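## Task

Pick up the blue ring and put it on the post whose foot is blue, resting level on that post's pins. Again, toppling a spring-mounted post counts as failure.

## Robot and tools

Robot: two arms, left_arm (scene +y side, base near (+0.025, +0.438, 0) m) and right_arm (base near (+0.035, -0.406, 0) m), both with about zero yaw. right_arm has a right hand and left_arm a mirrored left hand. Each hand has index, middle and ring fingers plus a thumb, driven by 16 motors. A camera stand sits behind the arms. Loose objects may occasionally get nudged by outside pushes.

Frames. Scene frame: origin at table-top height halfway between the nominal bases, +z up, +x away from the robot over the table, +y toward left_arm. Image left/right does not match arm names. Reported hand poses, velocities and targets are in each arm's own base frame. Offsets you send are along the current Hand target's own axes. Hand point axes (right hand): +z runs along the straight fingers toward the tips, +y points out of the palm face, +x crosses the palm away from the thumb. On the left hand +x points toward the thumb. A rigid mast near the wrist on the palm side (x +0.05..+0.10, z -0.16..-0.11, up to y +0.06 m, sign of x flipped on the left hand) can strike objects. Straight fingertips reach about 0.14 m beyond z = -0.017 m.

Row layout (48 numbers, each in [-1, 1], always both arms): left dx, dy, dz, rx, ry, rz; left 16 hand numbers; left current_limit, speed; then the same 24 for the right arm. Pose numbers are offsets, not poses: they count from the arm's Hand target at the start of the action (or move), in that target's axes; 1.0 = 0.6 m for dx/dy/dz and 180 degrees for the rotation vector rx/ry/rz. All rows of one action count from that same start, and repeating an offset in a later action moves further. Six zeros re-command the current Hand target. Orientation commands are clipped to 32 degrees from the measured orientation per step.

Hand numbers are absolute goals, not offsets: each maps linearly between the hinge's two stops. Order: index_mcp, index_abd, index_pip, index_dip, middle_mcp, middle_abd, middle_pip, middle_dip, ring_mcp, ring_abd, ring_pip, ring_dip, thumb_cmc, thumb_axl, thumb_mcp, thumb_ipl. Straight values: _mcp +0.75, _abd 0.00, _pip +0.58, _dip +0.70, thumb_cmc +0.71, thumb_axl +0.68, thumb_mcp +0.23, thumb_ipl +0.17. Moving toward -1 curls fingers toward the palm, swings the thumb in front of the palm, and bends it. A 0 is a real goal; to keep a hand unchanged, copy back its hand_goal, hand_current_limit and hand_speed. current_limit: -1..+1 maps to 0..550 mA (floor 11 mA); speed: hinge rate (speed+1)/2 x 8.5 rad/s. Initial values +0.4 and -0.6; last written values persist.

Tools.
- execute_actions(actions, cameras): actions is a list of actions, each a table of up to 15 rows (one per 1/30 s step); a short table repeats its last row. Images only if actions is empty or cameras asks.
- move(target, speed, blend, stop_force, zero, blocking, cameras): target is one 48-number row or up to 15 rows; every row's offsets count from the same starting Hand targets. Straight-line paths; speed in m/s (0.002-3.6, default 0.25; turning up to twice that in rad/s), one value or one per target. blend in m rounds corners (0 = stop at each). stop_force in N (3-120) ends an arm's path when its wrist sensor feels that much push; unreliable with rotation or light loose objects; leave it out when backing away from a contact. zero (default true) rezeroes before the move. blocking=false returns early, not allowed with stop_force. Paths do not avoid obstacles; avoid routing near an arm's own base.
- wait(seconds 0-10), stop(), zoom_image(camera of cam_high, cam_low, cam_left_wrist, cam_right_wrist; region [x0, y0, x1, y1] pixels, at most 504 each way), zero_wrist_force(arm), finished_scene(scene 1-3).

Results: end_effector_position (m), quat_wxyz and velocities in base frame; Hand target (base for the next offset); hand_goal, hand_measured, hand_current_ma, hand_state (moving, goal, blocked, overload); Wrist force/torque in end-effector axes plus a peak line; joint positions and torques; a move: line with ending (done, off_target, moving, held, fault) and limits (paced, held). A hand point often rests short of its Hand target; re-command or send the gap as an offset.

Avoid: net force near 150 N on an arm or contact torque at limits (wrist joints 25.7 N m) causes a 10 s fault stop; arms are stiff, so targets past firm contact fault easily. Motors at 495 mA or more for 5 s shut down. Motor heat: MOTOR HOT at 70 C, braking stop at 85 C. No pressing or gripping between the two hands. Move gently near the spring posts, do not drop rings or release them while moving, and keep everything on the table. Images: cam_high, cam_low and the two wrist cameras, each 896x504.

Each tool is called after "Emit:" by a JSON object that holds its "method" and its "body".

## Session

Off-center works. Scene 2.

Emit:
{"method": "execute_actions", "body": {"actions": []}}

Emit:
{"method": "zoom_image", "body": {"camera": "cam_high", "region": [310, 130, 610, 400]}}

Emit:
{"method": "zoom_image", "body": {"camera": "cam_low", "region": [350, 160, 650, 310]}}

Scene clock: 0.00 s.
left_arm: end_effector_position=(+0.6336, +0.1918, +0.2990) hand_goal=(+0.754, +0.000, +0.576, +0.696, +0.754, +0.000, +0.576, +0.696, +0.754, +0.000, +0.576, +0.696, +0.714, +0.678, +0.226, +0.168) hand_measured=(+0.754, +0.000, +0.576, +0.696, +0.754, +0.000, +0.576, +0.696, +0.754, +0.000, +0.576, +0.696, +0.714, +0.678, +0.226, +0.168) hand_current_ma=(+0, +0, +0, +0, +0, +0, +0, +0, +0, +0, +0, +0, +0, +0, +0, +0) hand_state=(goal, goal, goal, goal, goal, goal, goal, goal, goal, goal, goal, goal, goal, goal, goal, goal) hand_current_limit=0.40 hand_speed=-0.60 end_effector_quat_wxyz=(-0.032, +0.707, -0.706, +0.012) | right_arm: end_effector_position=(+0.2072, -0.2567, +0.3963) hand_goal=(+0.754, +0.000, +0.576, +0.696, +0.754, +0.000, +0.576, +0.696, +0.754, +0.000, +0.576, +0.696, +0.714, +0.678, +0.226, +0.168) hand_measured=(+0.754, +0.000, +0.576, +0.696, +0.754, +0.000, +0.576, +0.696, +0.754, +0.000, +0.576, +0.696, +0.714, +0.678, +0.226, +0.168) hand_current_ma=(+0, +0, +0, +0, +0, +0, +0, +0, +0, +0, +0, +0, +0, +0, +0, +0) hand_state=(goal, goal, goal, goal, goal, goal, goal, goal, goal, goal, goal, goal, goal, goal, goal, goal) hand_current_limit=0.40 hand_speed=-0.60 end_effector_quat_wxyz=(-0.111, +0.683, -0.576, +0.435)
Joint positions: left_arm=[3.612 -2.143 -0.98 -1.52 1.568 -2.674] | right_arm=[-1.786 -2.426 2.092 -1.541 -0.677 1.333]
Joint velocities: within noise
Joint torques (N m): no reading
Motor temperatures (°C): left_arm=[39 29 38 31 38 35] | right_arm=[31 26 28 29 37 33]
Wrist force (N): no reading
Wrist torque (N m): no reading
Wrist force, peak (N): no reading
Hand target: left_arm +0.6336, +0.1918, +0.2990; -0.032, +0.707, -0.706, +0.012 | right_arm +0.2072, -0.2567, +0.3963; -0.111, +0.683, -0.576, +0.435

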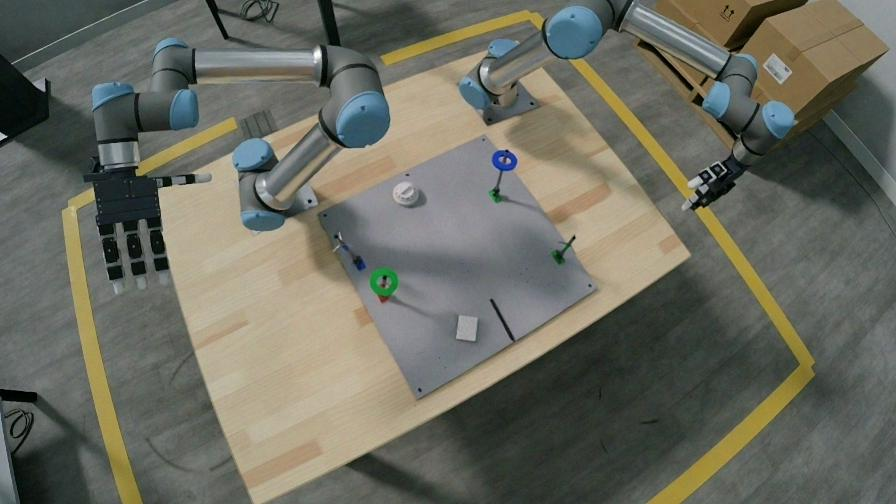

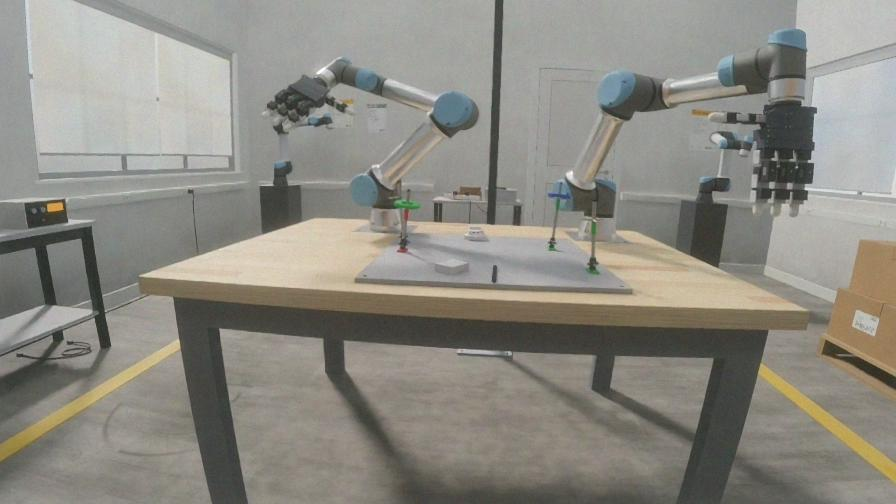

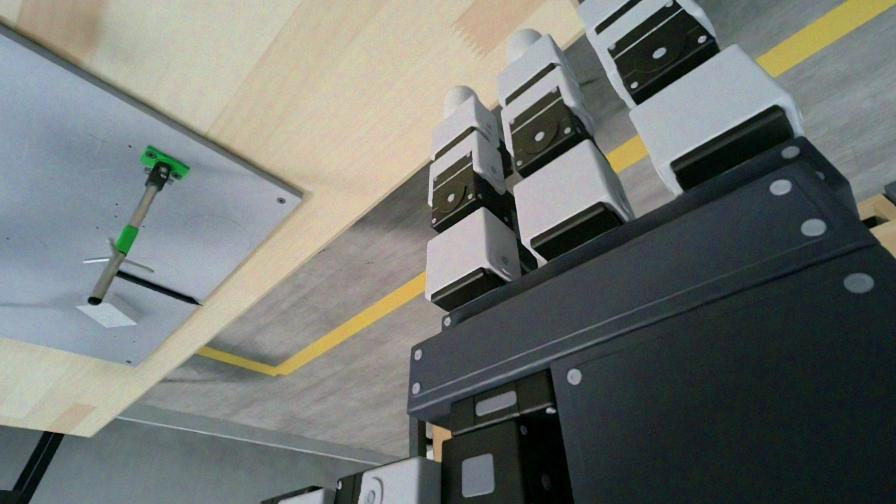

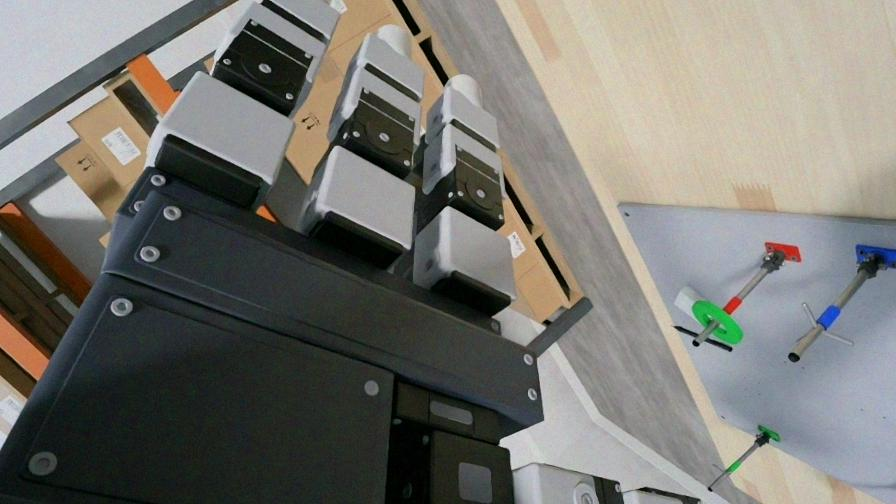

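Scaled by 1.680.

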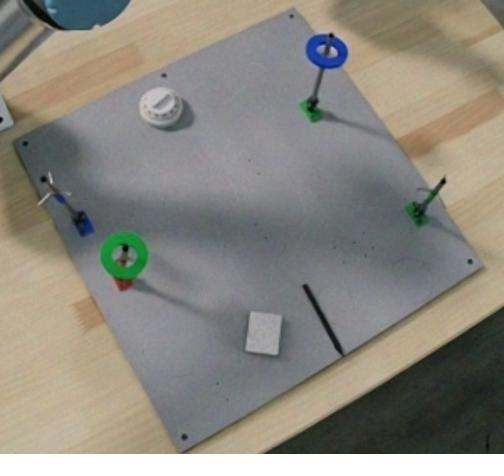

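Scaled by 1.680.

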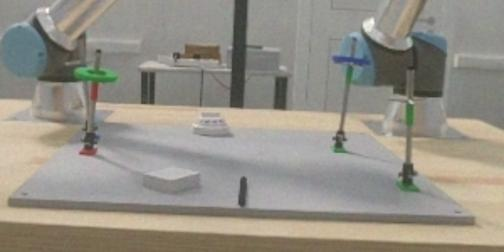

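Emit:
{"method": "zoom_image", "body": {"camera": "cam_high", "region": [485, 145, 530, 205]}}

Emit:
{"method": "zoom_image", "body": {"camera": "cam_high", "region": [325, 225, 405, 310]}}

Emit:
{"method": "zoom_image", "body": {"camera": "cam_low", "region": [530, 175, 610, 280]}}

Emit:
{"method": "zoom_image", "body": {"camera": "cam_low", "region": [370, 180, 450, 260]}}

Emit:
{"method": "zoom_image", "body": {"camera": "cam_right_wrist", "region": [650, 220, 896, 500]}}

Scaled by 8.400.

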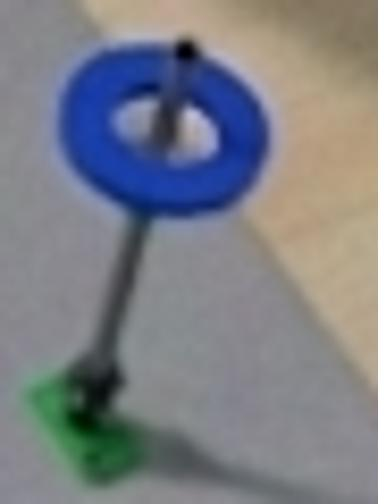

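Scaled by 5.929.

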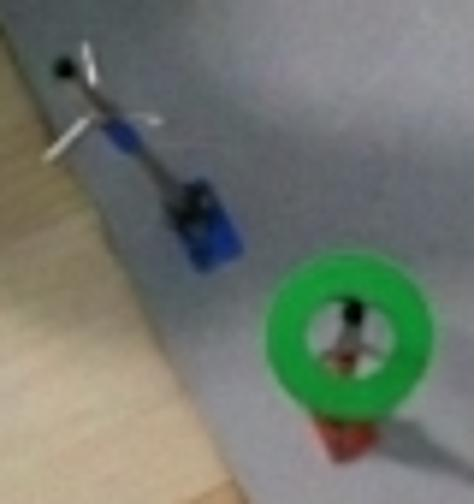

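Scaled by 4.800.

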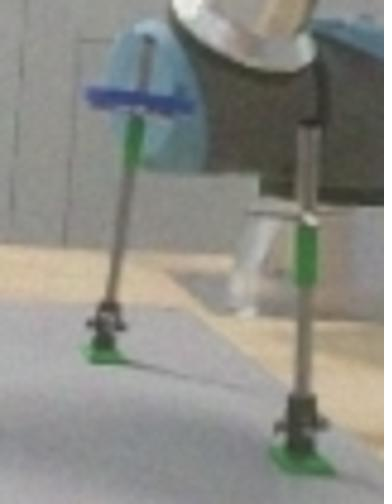

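Scaled by 6.300.

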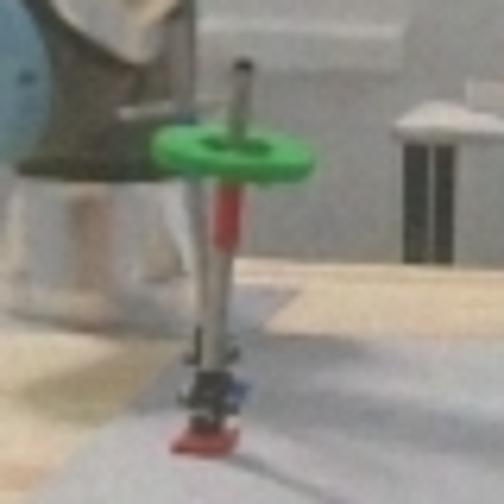

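Scaled by 1.800.

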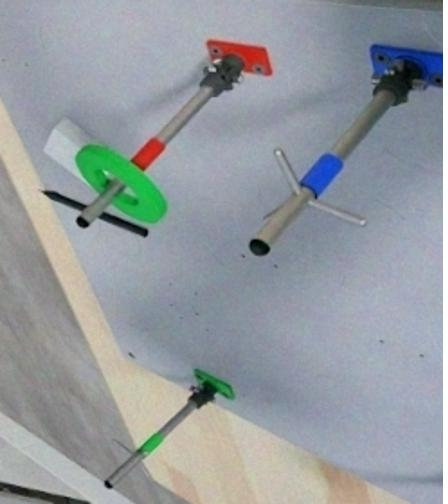

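Emit:
{"method": "zoom_image", "body": {"camera": "cam_high", "region": [493, 147, 521, 175]}}

Emit:
{"method": "zoom_image", "body": {"camera": "cam_high", "region": [330, 230, 358, 258]}}

Emit:
{"method": "zoom_image", "body": {"camera": "cam_low", "region": [535, 175, 585, 225]}}

Scaled by 18.000.

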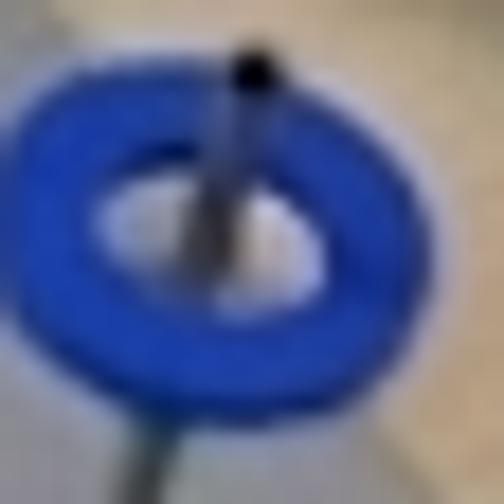

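Scaled by 18.000.

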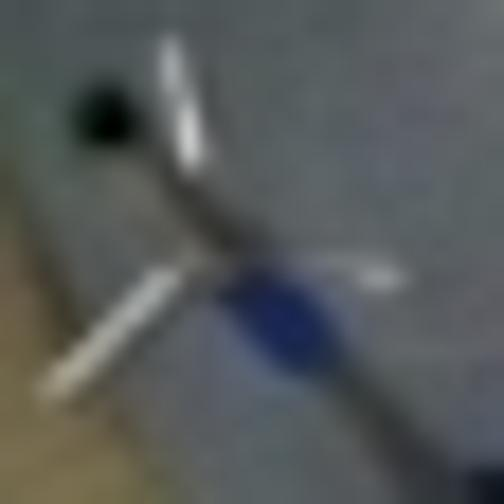

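Scaled by 10.080.

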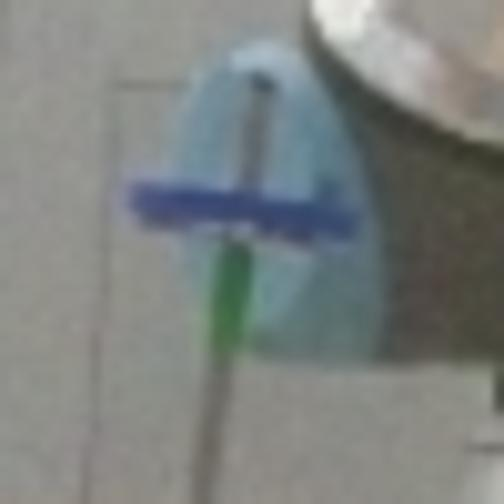

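Emit:
{"method": "move", "body": {"target": [[0,0,0,0,0,0,0.754,0,0.576,0.696,0.754,0,0.576,0.696,0.754,0,0.576,0.696,0.714,0.678,0.226,0.168,0.4,-0.6,0.1448,0.1258,-0.0907,-0.2408,-0.1729,-0.0014,0.754,0,0.576,0.696,0.754,0,0.576,0.696,0.754,0,0.576,0.696,0.714,0.678,0.226,0.168,0.4,-0.6],[0,0,0,0,0,0,0.754,0,0.576,0.696,0.754,0,0.576,0.696,0.754,0,0.576,0.696,0.714,0.678,0.226,0.168,0.4,-0.6,-0.2185,-0.2342,0.0192,-0.2408,-0.1729,-0.0014,0.754,0,0.576,0.696,0.754,0,0.576,0.696,0.754,0,0.576,0.696,0.714,0.678,0.226,0.168,0.4,-0.6],[0,0,0,0,0,0,0.754,0,0.576,0.696,0.754,0,0.576,0.696,0.754,0,0.576,0.696,0.714,0.678,0.226,0.168,0.4,-0.6,-0.8333,-0.3687,-0.314,-0.2408,-0.1729,-0.0014,0.754,0,0.576,0.696,0.754,0,0.576,0.696,0.754,0,0.576,0.696,0.714,0.678,0.226,0.168,0.4,-0.6]], "speed": [0.2,0.3,0.3], "blend": [0.04,0.06,0], "cameras": ["all"]}}

Scene clock: 87.07 s.
left_arm: end_effector_position=(+0.6336, +0.1918, +0.2990) hand_goal=(+0.754, +0.000, +0.576, +0.696, +0.754, +0.000, +0.576, +0.696, +0.754, +0.000, +0.576, +0.696, +0.714, +0.678, +0.226, +0.168) hand_measured=(+0.754, +0.000, +0.576, +0.696, +0.754, +0.000, +0.576, +0.696, +0.754, +0.000, +0.576, +0.696, +0.714, +0.678, +0.224, +0.168) hand_current_ma=(+0, +0, +0, +0, +0, +0, +0, +0, +0, +0, +0, +0, +0, +0, -1, +0) hand_state=(goal, goal, goal, goal, goal, goal, goal, goal, goal, goal, goal, goal, goal, goal, goal, goal) hand_current_limit=0.40 hand_speed=-0.60 end_effector_quat_wxyz=(-0.032, +0.707, -0.706, +0.012) | right_arm: end_effector_position=(+0.2454, +0.3197, +0.4203) hand_goal=(+0.754, +0.000, +0.576, +0.696, +0.754, +0.000, +0.576, +0.696, +0.754, +0.000, +0.576, +0.696, +0.714, +0.678, +0.226, +0.168) hand_measured=(+0.750, +0.000, +0.576, +0.696, +0.750, +0.000, +0.576, +0.696, +0.750, +0.000, +0.576, +0.696, +0.712, +0.678, +0.224, +0.168) hand_current_ma=(-4, +0, +0, +0, -4, +0, +0, +0, -4, +0, +0, +0, -2, +0, -2, +0) hand_state=(goal, goal, goal, goal, goal, goal, goal, goal, goal, goal, goal, goal, goal, goal, goal, goal) hand_current_limit=0.40 hand_speed=-0.60 end_effector_quat_wxyz=(+0.000, +0.766, -0.643, +0.000)
Joint positions: left_arm=[3.612 -2.143 -0.98 -1.52 1.568 -2.674] | right_arm=[0.456 -1.689 1.521 -1.403 -1.57 3.424]
Joint torques (N m): left_arm=[0.53 46.88 27.03 2.32 -0.39 -0.39] | right_arm=[16 -11.38 -28.87 -0.4 -2.55 1.27]
Wrist force (N): left_arm=[0.2 -0.2 0.2] | right_arm=[-1.2 -0.2 -0.3]
Wrist torque (N m): left_arm=[-0.05 -0.02 0.02] | right_arm=[-0.01 0.20 -0.16]
Wrist force, peak (N): left_arm=[-0.1 0.6 0.3] | right_arm=[-2.9 0.2 -0.5]
Hand target: left_arm +0.6336, +0.1918, +0.2990; -0.032, +0.707, -0.706, +0.012 | right_arm +0.2454, +0.3198, +0.4203; +0.000, +0.766, -0.643, +0.000
Off the commanded pose: left_arm 0.000 m, 0 deg | right_arm 0.000 m, 0 deg.
move: done

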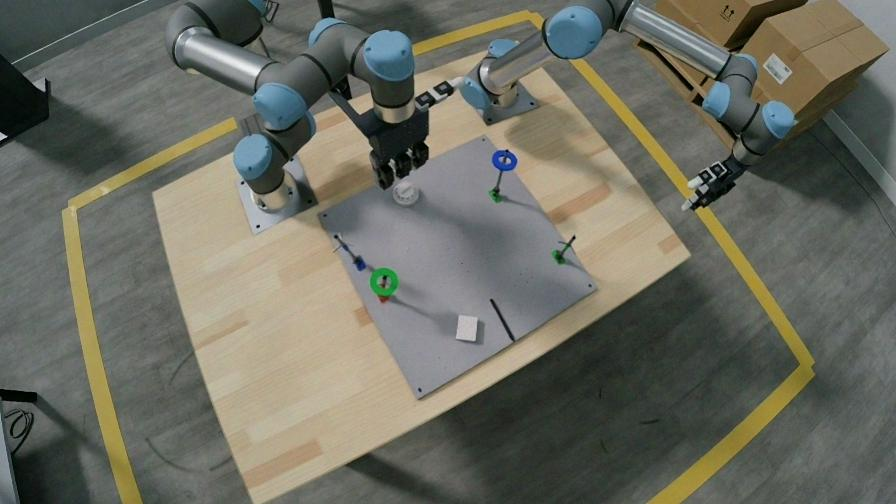

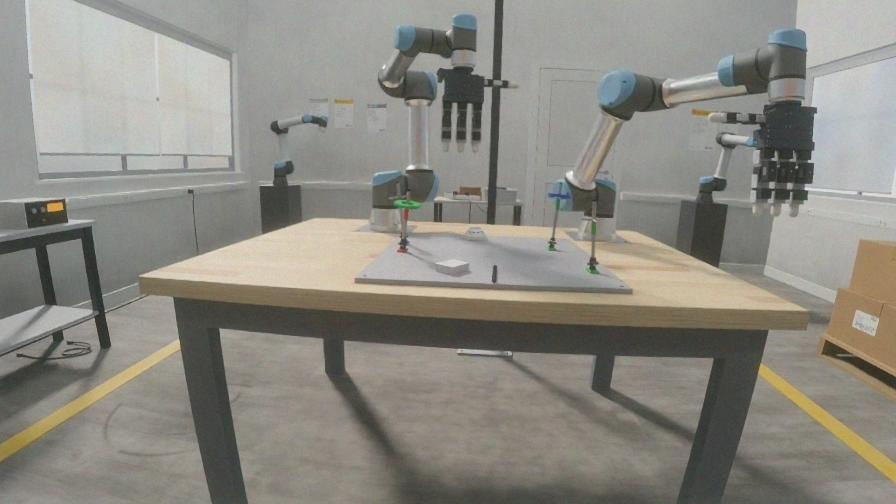

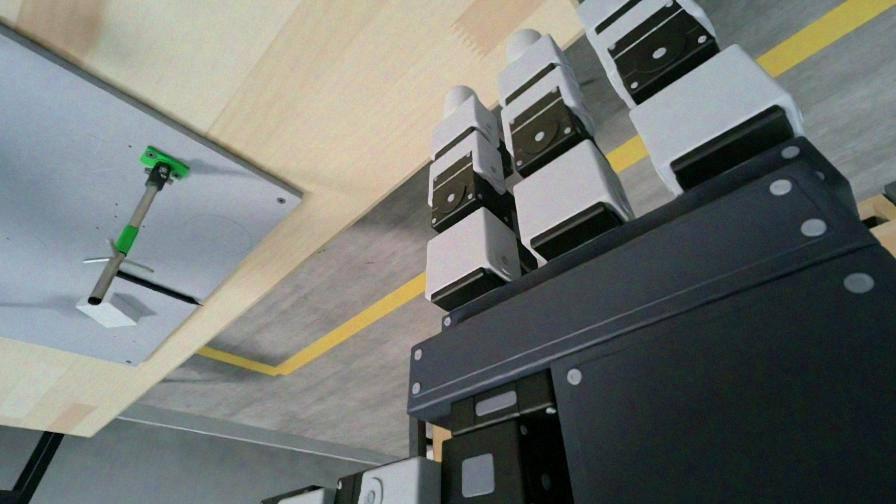

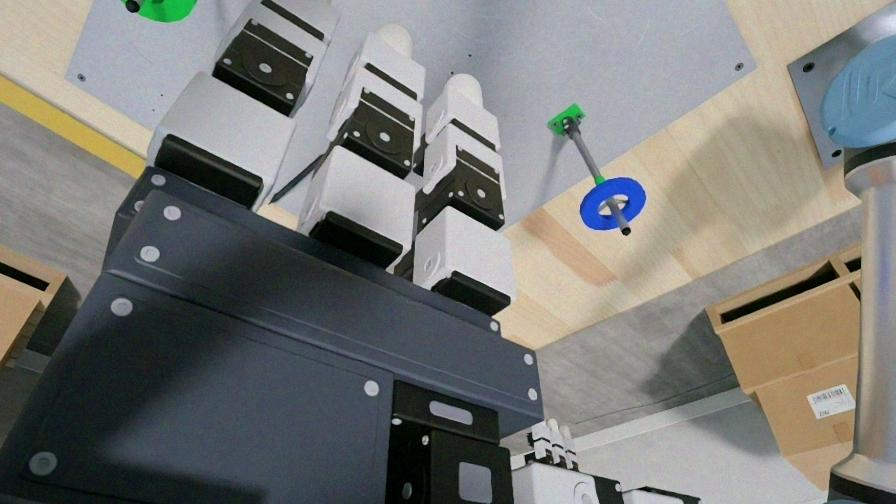

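Emit:
{"method": "zoom_image", "body": {"camera": "cam_right_wrist", "region": [530, 90, 670, 250]}}

Scaled by 3.150.

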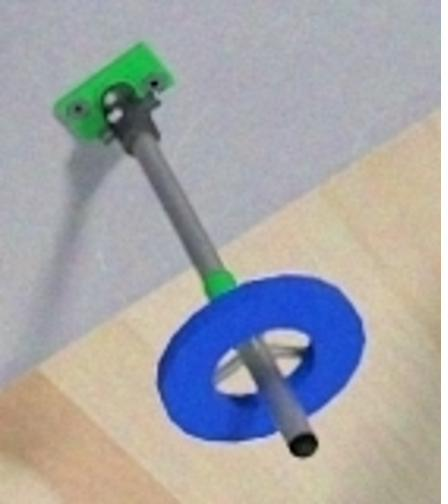

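Emit:
{"method": "zoom_image", "body": {"camera": "cam_right_wrist", "region": [575, 170, 650, 240]}}

Scaled by 6.720.

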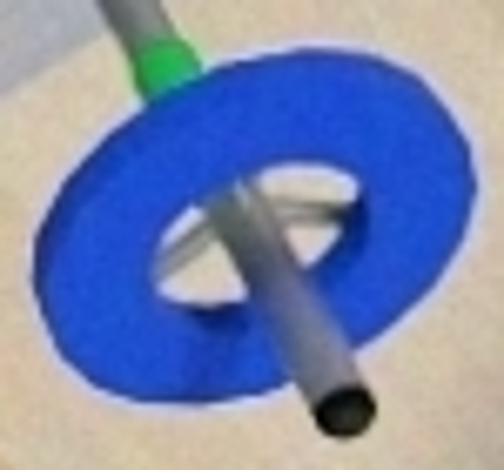

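Emit:
{"method": "move", "body": {"target": [[0,0,0,0,0,0,0.754,0,0.576,0.696,0.754,0,0.576,0.696,0.754,0,0.576,0.696,0.714,0.678,0.226,0.168,0.4,-0.6,-0.1923,-0.1002,0.2005,0,0,0.6278,-0.52,0,0.576,0.696,-0.52,0,0.576,0.696,-0.479,0,-0.737,0.406,-0.571,0.678,0.615,-0.719,0.4,-0.6],[0,0,0,0,0,0,0.754,0,0.576,0.696,0.754,0,0.576,0.696,0.754,0,0.576,0.696,0.714,0.678,0.226,0.168,0.4,-0.6,-0.1923,-0.1002,0.4967,0,0,0.6278,-0.52,0,0.576,0.696,-0.52,0,0.576,0.696,-0.479,0,-0.737,0.406,-0.571,0.678,0.615,-0.719,0.4,-0.6]], "speed": [0.4,0.15], "blend": [0.02,0], "cameras": ["cam_high","cam_low","cam_right_wrist"]}}

Emit:
{"method": "zoom_image", "body": {"camera": "cam_high", "region": [440, 130, 540, 220]}}

Emit:
{"method": "zoom_image", "body": {"camera": "cam_low", "region": [490, 150, 590, 250]}}

Scene clock: 155.27 s.
left_arm: end_effector_position=(+0.6336, +0.1918, +0.2990) hand_goal=(+0.754, +0.000, +0.576, +0.696, +0.754, +0.000, +0.576, +0.696, +0.754, +0.000, +0.576, +0.696, +0.714, +0.678, +0.226, +0.168) hand_measured=(+0.754, +0.000, +0.576, +0.696, +0.754, +0.000, +0.576, +0.696, +0.754, +0.000, +0.576, +0.696, +0.714, +0.678, +0.224, +0.168) hand_current_ma=(+0, +0, +0, +0, +0, +0, +0, +0, +0, +0, +0, +0, +0, +0, -1, +0) hand_state=(goal, goal, goal, goal, goal, goal, goal, goal, goal, goal, goal, goal, goal, goal, goal, goal) hand_current_limit=0.40 hand_speed=-0.60 end_effector_quat_wxyz=(-0.032, +0.707, -0.706, +0.012) | right_arm: end_effector_position=(+0.2844, +0.4440, +0.1224) hand_goal=(-0.520, +0.000, +0.576, +0.696, -0.520, +0.000, +0.576, +0.696, -0.478, +0.000, -0.736, +0.406, -0.570, +0.678, +0.616, -0.718) hand_measured=(-0.496, +0.000, +0.576, +0.696, -0.496, +0.000, +0.576, +0.696, -0.458, +0.000, -0.732, +0.408, -0.568, +0.678, +0.608, -0.716) hand_current_ma=(+47, +0, +0, +0, +49, +0, +0, +0, +37, +0, +3, +2, +2, +0, -15, +1) hand_state=(blocked, goal, goal, goal, blocked, goal, goal, goal, blocked, goal, goal, goal, goal, goal, goal, goal) hand_current_limit=0.40 hand_speed=-0.60 end_effector_quat_wxyz=(+0.000, +0.114, +0.994, +0.000)
Joint positions: left_arm=[3.612 -2.143 -0.98 -1.52 1.568 -2.674] | right_arm=[0.676 -1.558 2.202 -2.215 -1.57 5.617]
Joint torques (N m): left_arm=[0.14 46.62 27.51 2.12 -0.37 -0.41] | right_arm=[16.17 -14.53 -12.11 -3.8 2.76 1.24]
Wrist force (N): left_arm=[-0.1 -0.1 0.2] | right_arm=[-1.2 -0.4 -0.3]
Wrist torque (N m): left_arm=[-0.03 0.02 -0.01] | right_arm=[0.19 0.14 -0.16]
Wrist force, peak (N): left_arm=[-0.4 0.3 0.3] | right_arm=[-1.3 -0.6 -0.7]
Hand target: left_arm +0.6336, +0.1918, +0.2990; -0.032, +0.707, -0.706, +0.012 | right_arm +0.2844, +0.4440, +0.1223; +0.000, +0.114, +0.994, +0.000
Off the commanded pose: left_arm 0.000 m, 0 deg | right_arm 0.000 m, 0 deg.
move: done
Images, in order (width x height): cam_high 896x504, cam_low 896x504, cam_right_wrist 896x504.

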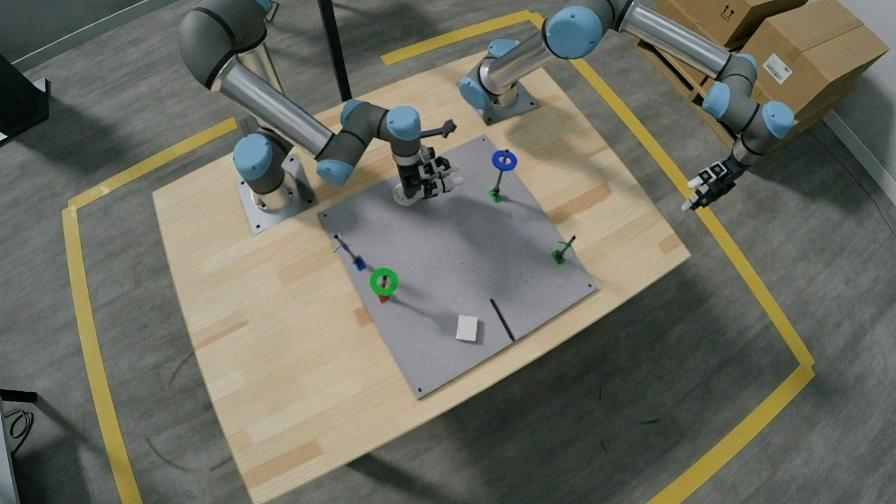

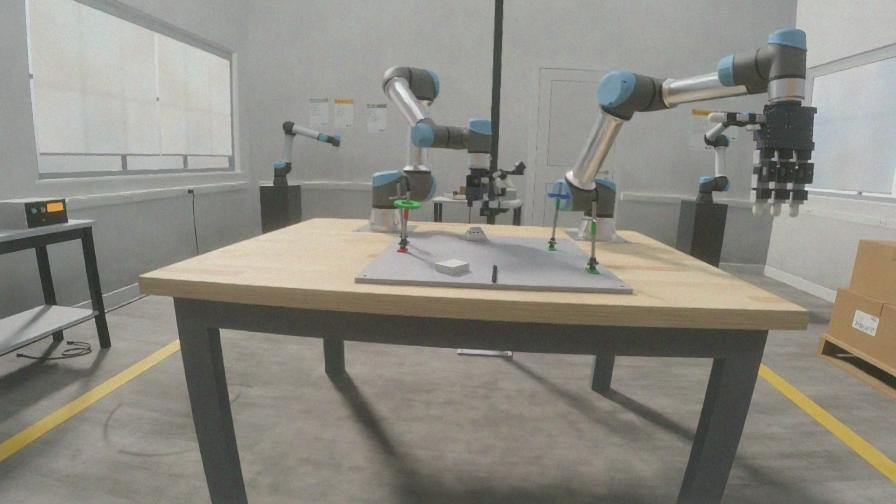

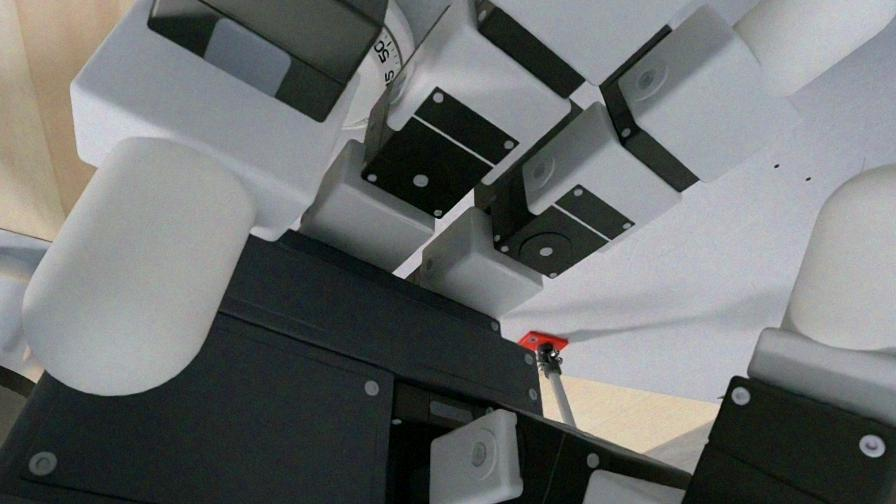

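Scaled by 5.040.

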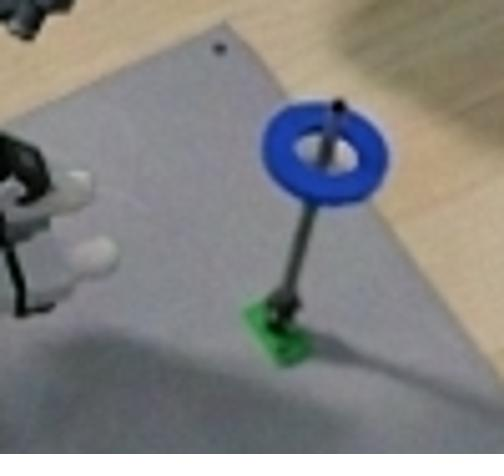

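Scaled by 5.040.

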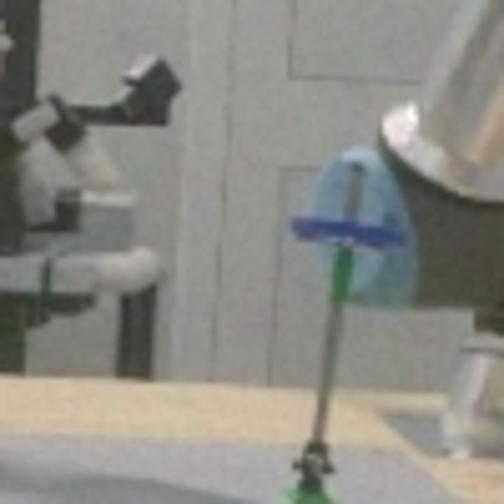

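Emit:
{"method": "move", "body": {"target": [0,0,0,0,0,0,0.754,0,0.576,0.696,0.754,0,0.576,0.696,0.754,0,0.576,0.696,0.714,0.678,0.226,0.168,0.4,-0.6,-0.003,0.155,0,0,0,0,-0.52,0,0.576,0.696,-0.52,0,0.576,0.696,-0.479,0,-0.737,0.406,-0.571,0.678,0.615,-0.719,0.4,-0.6], "speed": 0.12, "cameras": ["cam_high","cam_low","cam_right_wrist"]}}

Emit:
{"method": "zoom_image", "body": {"camera": "cam_high", "region": [475, 140, 530, 195]}}

Emit:
{"method": "zoom_image", "body": {"camera": "cam_low", "region": [520, 170, 580, 230]}}

Scene clock: 171.73 s.
left_arm: end_effector_position=(+0.6336, +0.1918, +0.2990) hand_goal=(+0.754, +0.000, +0.576, +0.696, +0.754, +0.000, +0.576, +0.696, +0.754, +0.000, +0.576, +0.696, +0.714, +0.678, +0.226, +0.168) hand_measured=(+0.754, +0.000, +0.576, +0.696, +0.754, +0.000, +0.576, +0.696, +0.754, +0.000, +0.576, +0.696, +0.714, +0.678, +0.224, +0.168) hand_current_ma=(+0, +0, +0, +0, +0, +0, +0, +0, +0, +0, +0, +0, +0, +0, -1, +0) hand_state=(goal, goal, goal, goal, goal, goal, goal, goal, goal, goal, goal, goal, goal, goal, goal, goal) hand_current_limit=0.40 hand_speed=-0.60 end_effector_quat_wxyz=(-0.032, +0.707, -0.706, +0.012) | right_arm: end_effector_position=(+0.3072, +0.5341, +0.1223) hand_goal=(-0.520, +0.000, +0.576, +0.696, -0.520, +0.000, +0.576, +0.696, -0.478, +0.000, -0.736, +0.406, -0.570, +0.678, +0.616, -0.718) hand_measured=(-0.496, +0.000, +0.576, +0.696, -0.496, +0.000, +0.576, +0.696, -0.458, +0.000, -0.732, +0.408, -0.568, +0.678, +0.608, -0.716) hand_current_ma=(+47, +0, +0, +0, +49, +0, +0, +0, +37, +0, +3, +2, +2, +0, -15, +1) hand_state=(blocked, goal, goal, goal, blocked, goal, goal, goal, blocked, goal, goal, goal, goal, goal, goal, goal) hand_current_limit=0.40 hand_speed=-0.60 end_effector_quat_wxyz=(+0.000, +0.114, +0.994, +0.000)
Joint positions: left_arm=[3.612 -2.143 -0.98 -1.52 1.568 -2.674] | right_arm=[0.788 -1.356 1.969 -2.184 -1.57 5.728]
Joint torques (N m): left_arm=[0.51 46.81 27.89 2.16 -0.39 -0.55] | right_arm=[16.19 -25.06 -26.22 -0.83 -2.38 1.2]
Wrist force (N): left_arm=[0.1 0.2 -0.5] | right_arm=[-1.2 -0.3 -0.6]
Wrist torque (N m): left_arm=[0.07 -0.03 0.00] | right_arm=[0.22 0.14 -0.17]
Wrist force, peak (N): left_arm=[-0.3 0.3 0.3] | right_arm=[-1.3 -0.9 -0.5]
Hand target: left_arm +0.6336, +0.1918, +0.2990; -0.032, +0.707, -0.706, +0.012 | right_arm +0.3072, +0.5342, +0.1223; +0.000, +0.114, +0.994, +0.000
Off the commanded pose: left_arm 0.000 m, 0 deg | right_arm 0.000 m, 0 deg.
move: done
Images, in order (width x height): cam_high 896x504, cam_low 896x504, cam_right_wrist 896x504.

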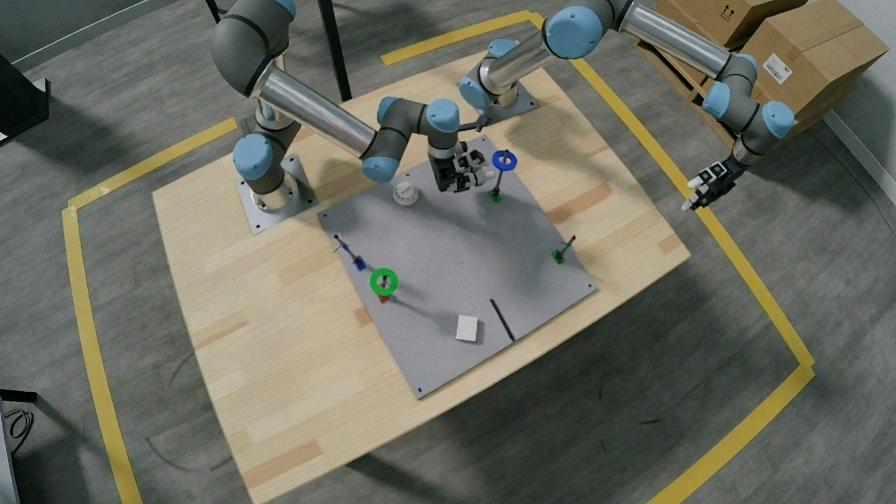

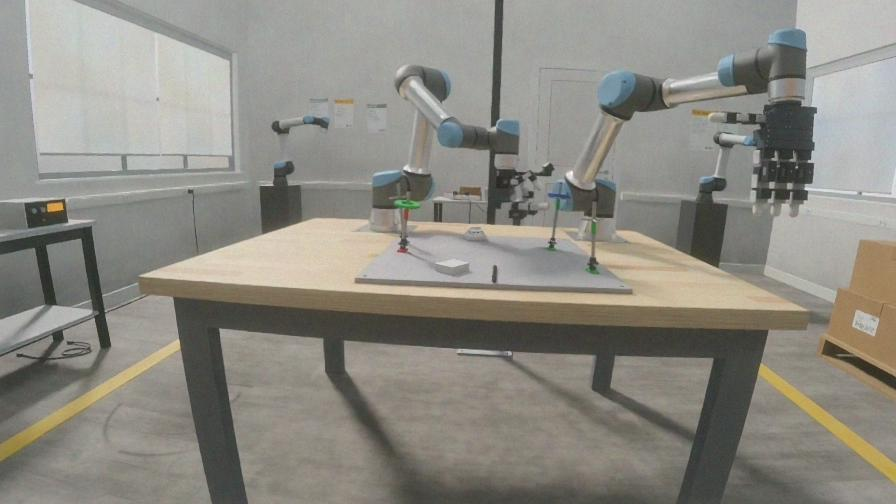

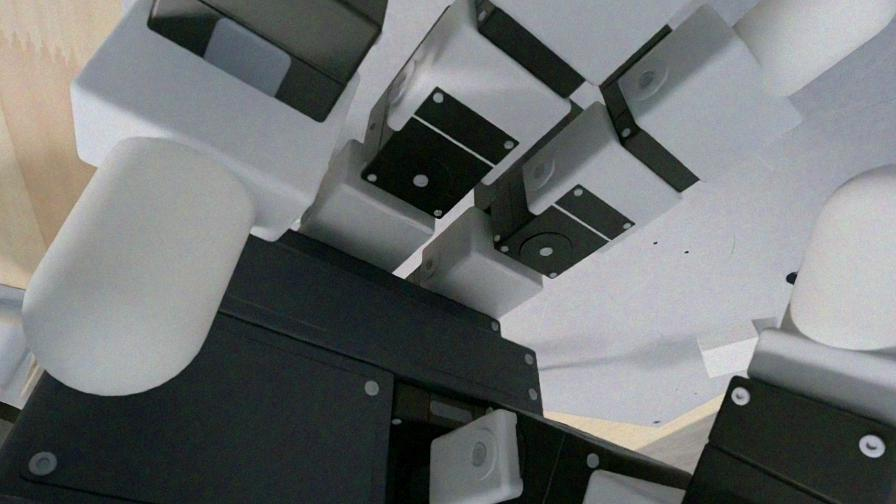

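Scaled by 9.164.

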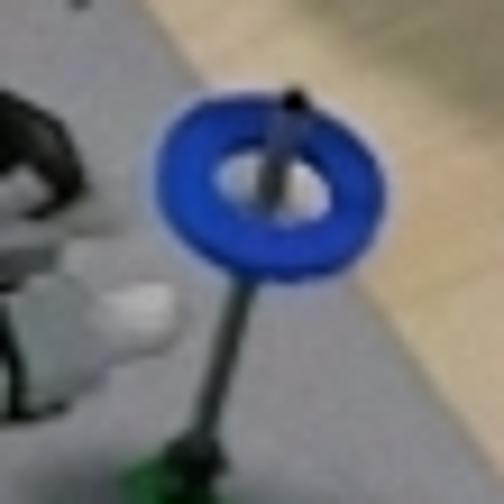

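Scaled by 8.400.

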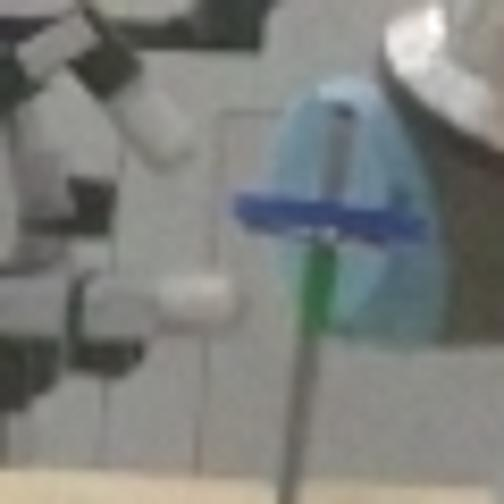

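Emit:
{"method": "move", "body": {"target": [[0,0,0,0,0,0,0.754,0,0.576,0.696,0.754,0,0.576,0.696,0.754,0,0.576,0.696,0.714,0.678,0.226,0.168,0.4,-0.6,0,0.05,0,0,0,0,-0.52,0,0.576,0.696,-0.52,0,0.576,0.696,-0.479,0,-0.737,0.406,-0.571,0.678,0.615,-0.719,0.4,-0.6],[0,0,0,0,0,0,0.754,0,0.576,0.696,0.754,0,0.576,0.696,0.754,0,0.576,0.696,0.714,0.678,0.226,0.168,0.4,-0.6,0,0.05,-0.0133,0,0,0,-0.52,0,0.576,0.696,-0.52,0,0.576,0.696,-0.479,0,-0.737,0.406,-0.571,0.678,0.615,-0.719,0.4,-0.6]], "speed": [0.06,0.03], "cameras": ["cam_high","cam_low","cam_right_wrist"]}}

Emit:
{"method": "zoom_image", "body": {"camera": "cam_high", "region": [485, 140, 525, 180]}}

Emit:
{"method": "zoom_image", "body": {"camera": "cam_low", "region": [530, 170, 580, 220]}}

Emit:
{"method": "zoom_image", "body": {"camera": "cam_right_wrist", "region": [646, 0, 896, 200]}}

Scene clock: 184.97 s.
left_arm: end_effector_position=(+0.6336, +0.1918, +0.2990) hand_goal=(+0.754, +0.000, +0.576, +0.696, +0.754, +0.000, +0.576, +0.696, +0.754, +0.000, +0.576, +0.696, +0.714, +0.678, +0.226, +0.168) hand_measured=(+0.754, +0.000, +0.576, +0.696, +0.754, +0.000, +0.576, +0.696, +0.754, +0.000, +0.576, +0.696, +0.714, +0.678, +0.224, +0.168) hand_current_ma=(+0, +0, +0, +0, +0, +0, +0, +0, +0, +0, +0, +0, +0, +0, -1, +0) hand_state=(goal, goal, goal, goal, goal, goal, goal, goal, goal, goal, goal, goal, goal, goal, goal, goal) hand_current_limit=0.40 hand_speed=-0.60 end_effector_quat_wxyz=(-0.032, +0.707, -0.706, +0.012) | right_arm: end_effector_position=(+0.3140, +0.5634, +0.1303) hand_goal=(-0.520, +0.000, +0.576, +0.696, -0.520, +0.000, +0.576, +0.696, -0.478, +0.000, -0.736, +0.406, -0.570, +0.678, +0.616, -0.718) hand_measured=(-0.496, +0.000, +0.578, +0.696, -0.496, +0.000, +0.576, +0.696, -0.458, +0.000, -0.732, +0.408, -0.568, +0.678, +0.608, -0.716) hand_current_ma=(+46, +0, +1, +0, +49, +0, +0, +0, +37, +0, +3, +2, +2, +0, -15, +1) hand_state=(blocked, goal, goal, goal, blocked, goal, goal, goal, blocked, goal, goal, goal, goal, goal, goal, goal) hand_current_limit=0.40 hand_speed=-0.60 end_effector_quat_wxyz=(+0.000, +0.114, +0.994, +0.000)
Joint positions: left_arm=[3.612 -2.143 -0.98 -1.52 1.568 -2.674] | right_arm=[0.817 -1.305 1.878 -2.144 -1.57 5.758]
Joint torques (N m): left_arm=[-0.58 46.83 27.65 2.15 -0.38 -0.53] | right_arm=[14.52 -44.7 -27.79 -0.65 2.13 1.14]
Wrist force (N): left_arm=[0.0 0.0 0.2] | right_arm=[-1.3 -0.3 -0.3]
Wrist torque (N m): left_arm=[-0.02 0.00 0.00] | right_arm=[0.21 0.14 -0.16]
Wrist force, peak (N): left_arm=[-0.4 0.6 0.1] | right_arm=[-1.4 -0.8 -0.2]
Hand target: left_arm +0.6336, +0.1918, +0.2990; -0.032, +0.707, -0.706, +0.012 | right_arm +0.3140, +0.5634, +0.1303; +0.000, +0.114, +0.994, +0.000
Off the commanded pose: left_arm 0.000 m, 0 deg | right_arm 0.000 m, 0 deg.
move: done
Images, in order (width x height): cam_high 896x504, cam_low 896x504, cam_right_wrist 896x504.

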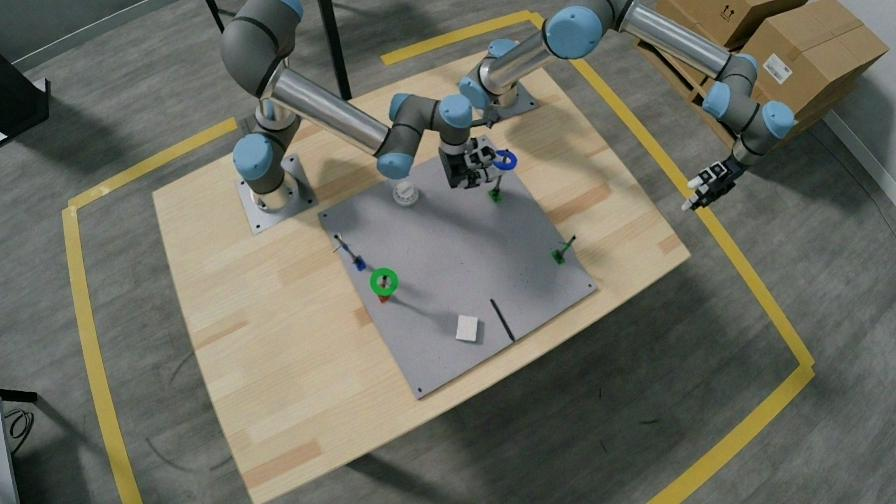

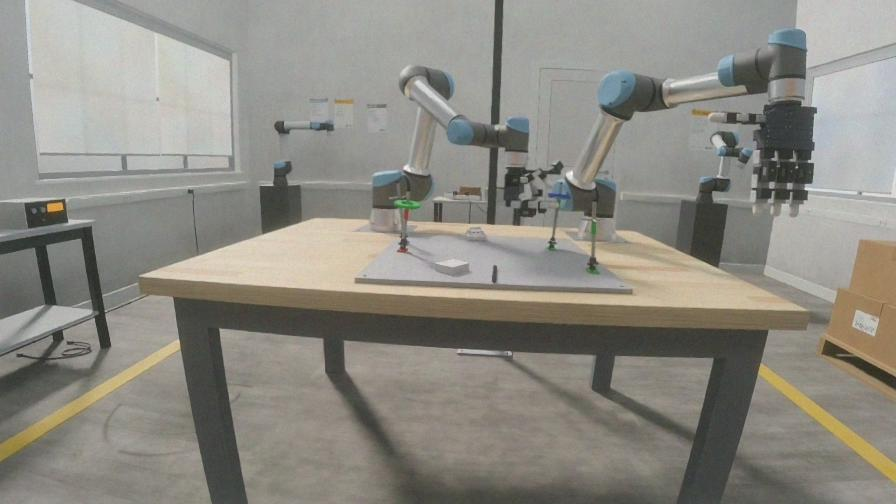

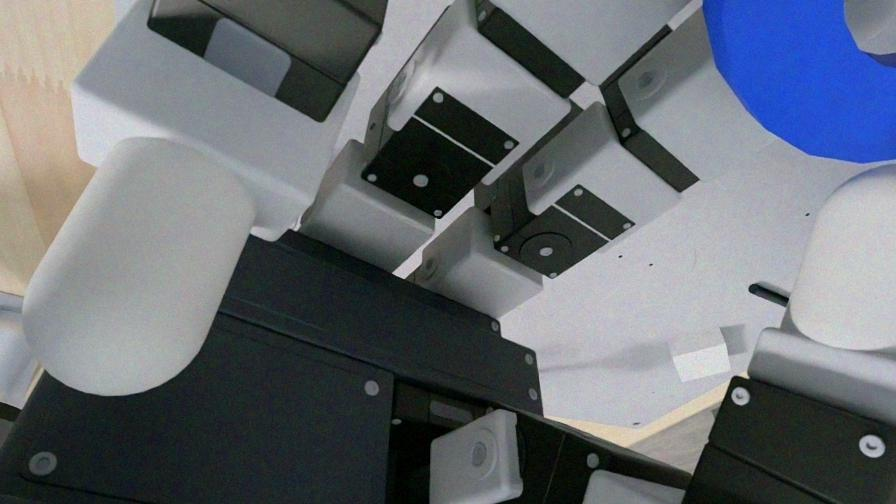

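Scaled by 12.600.

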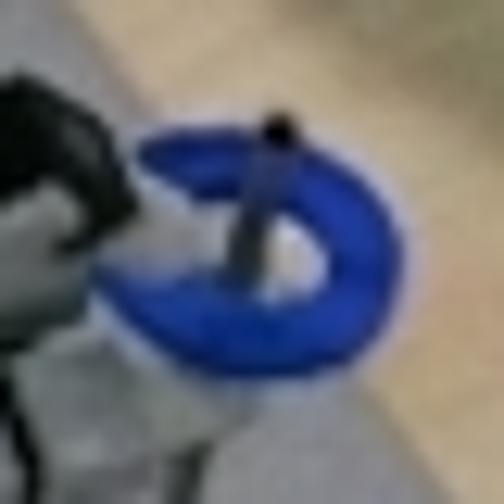

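Scaled by 10.080.

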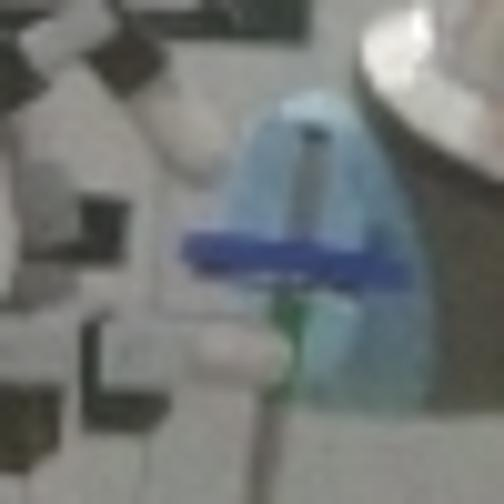

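Scaled by 2.016.

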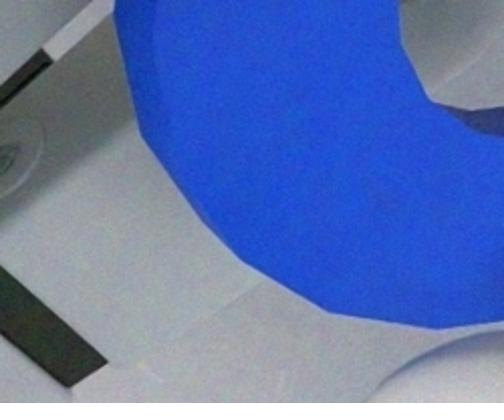

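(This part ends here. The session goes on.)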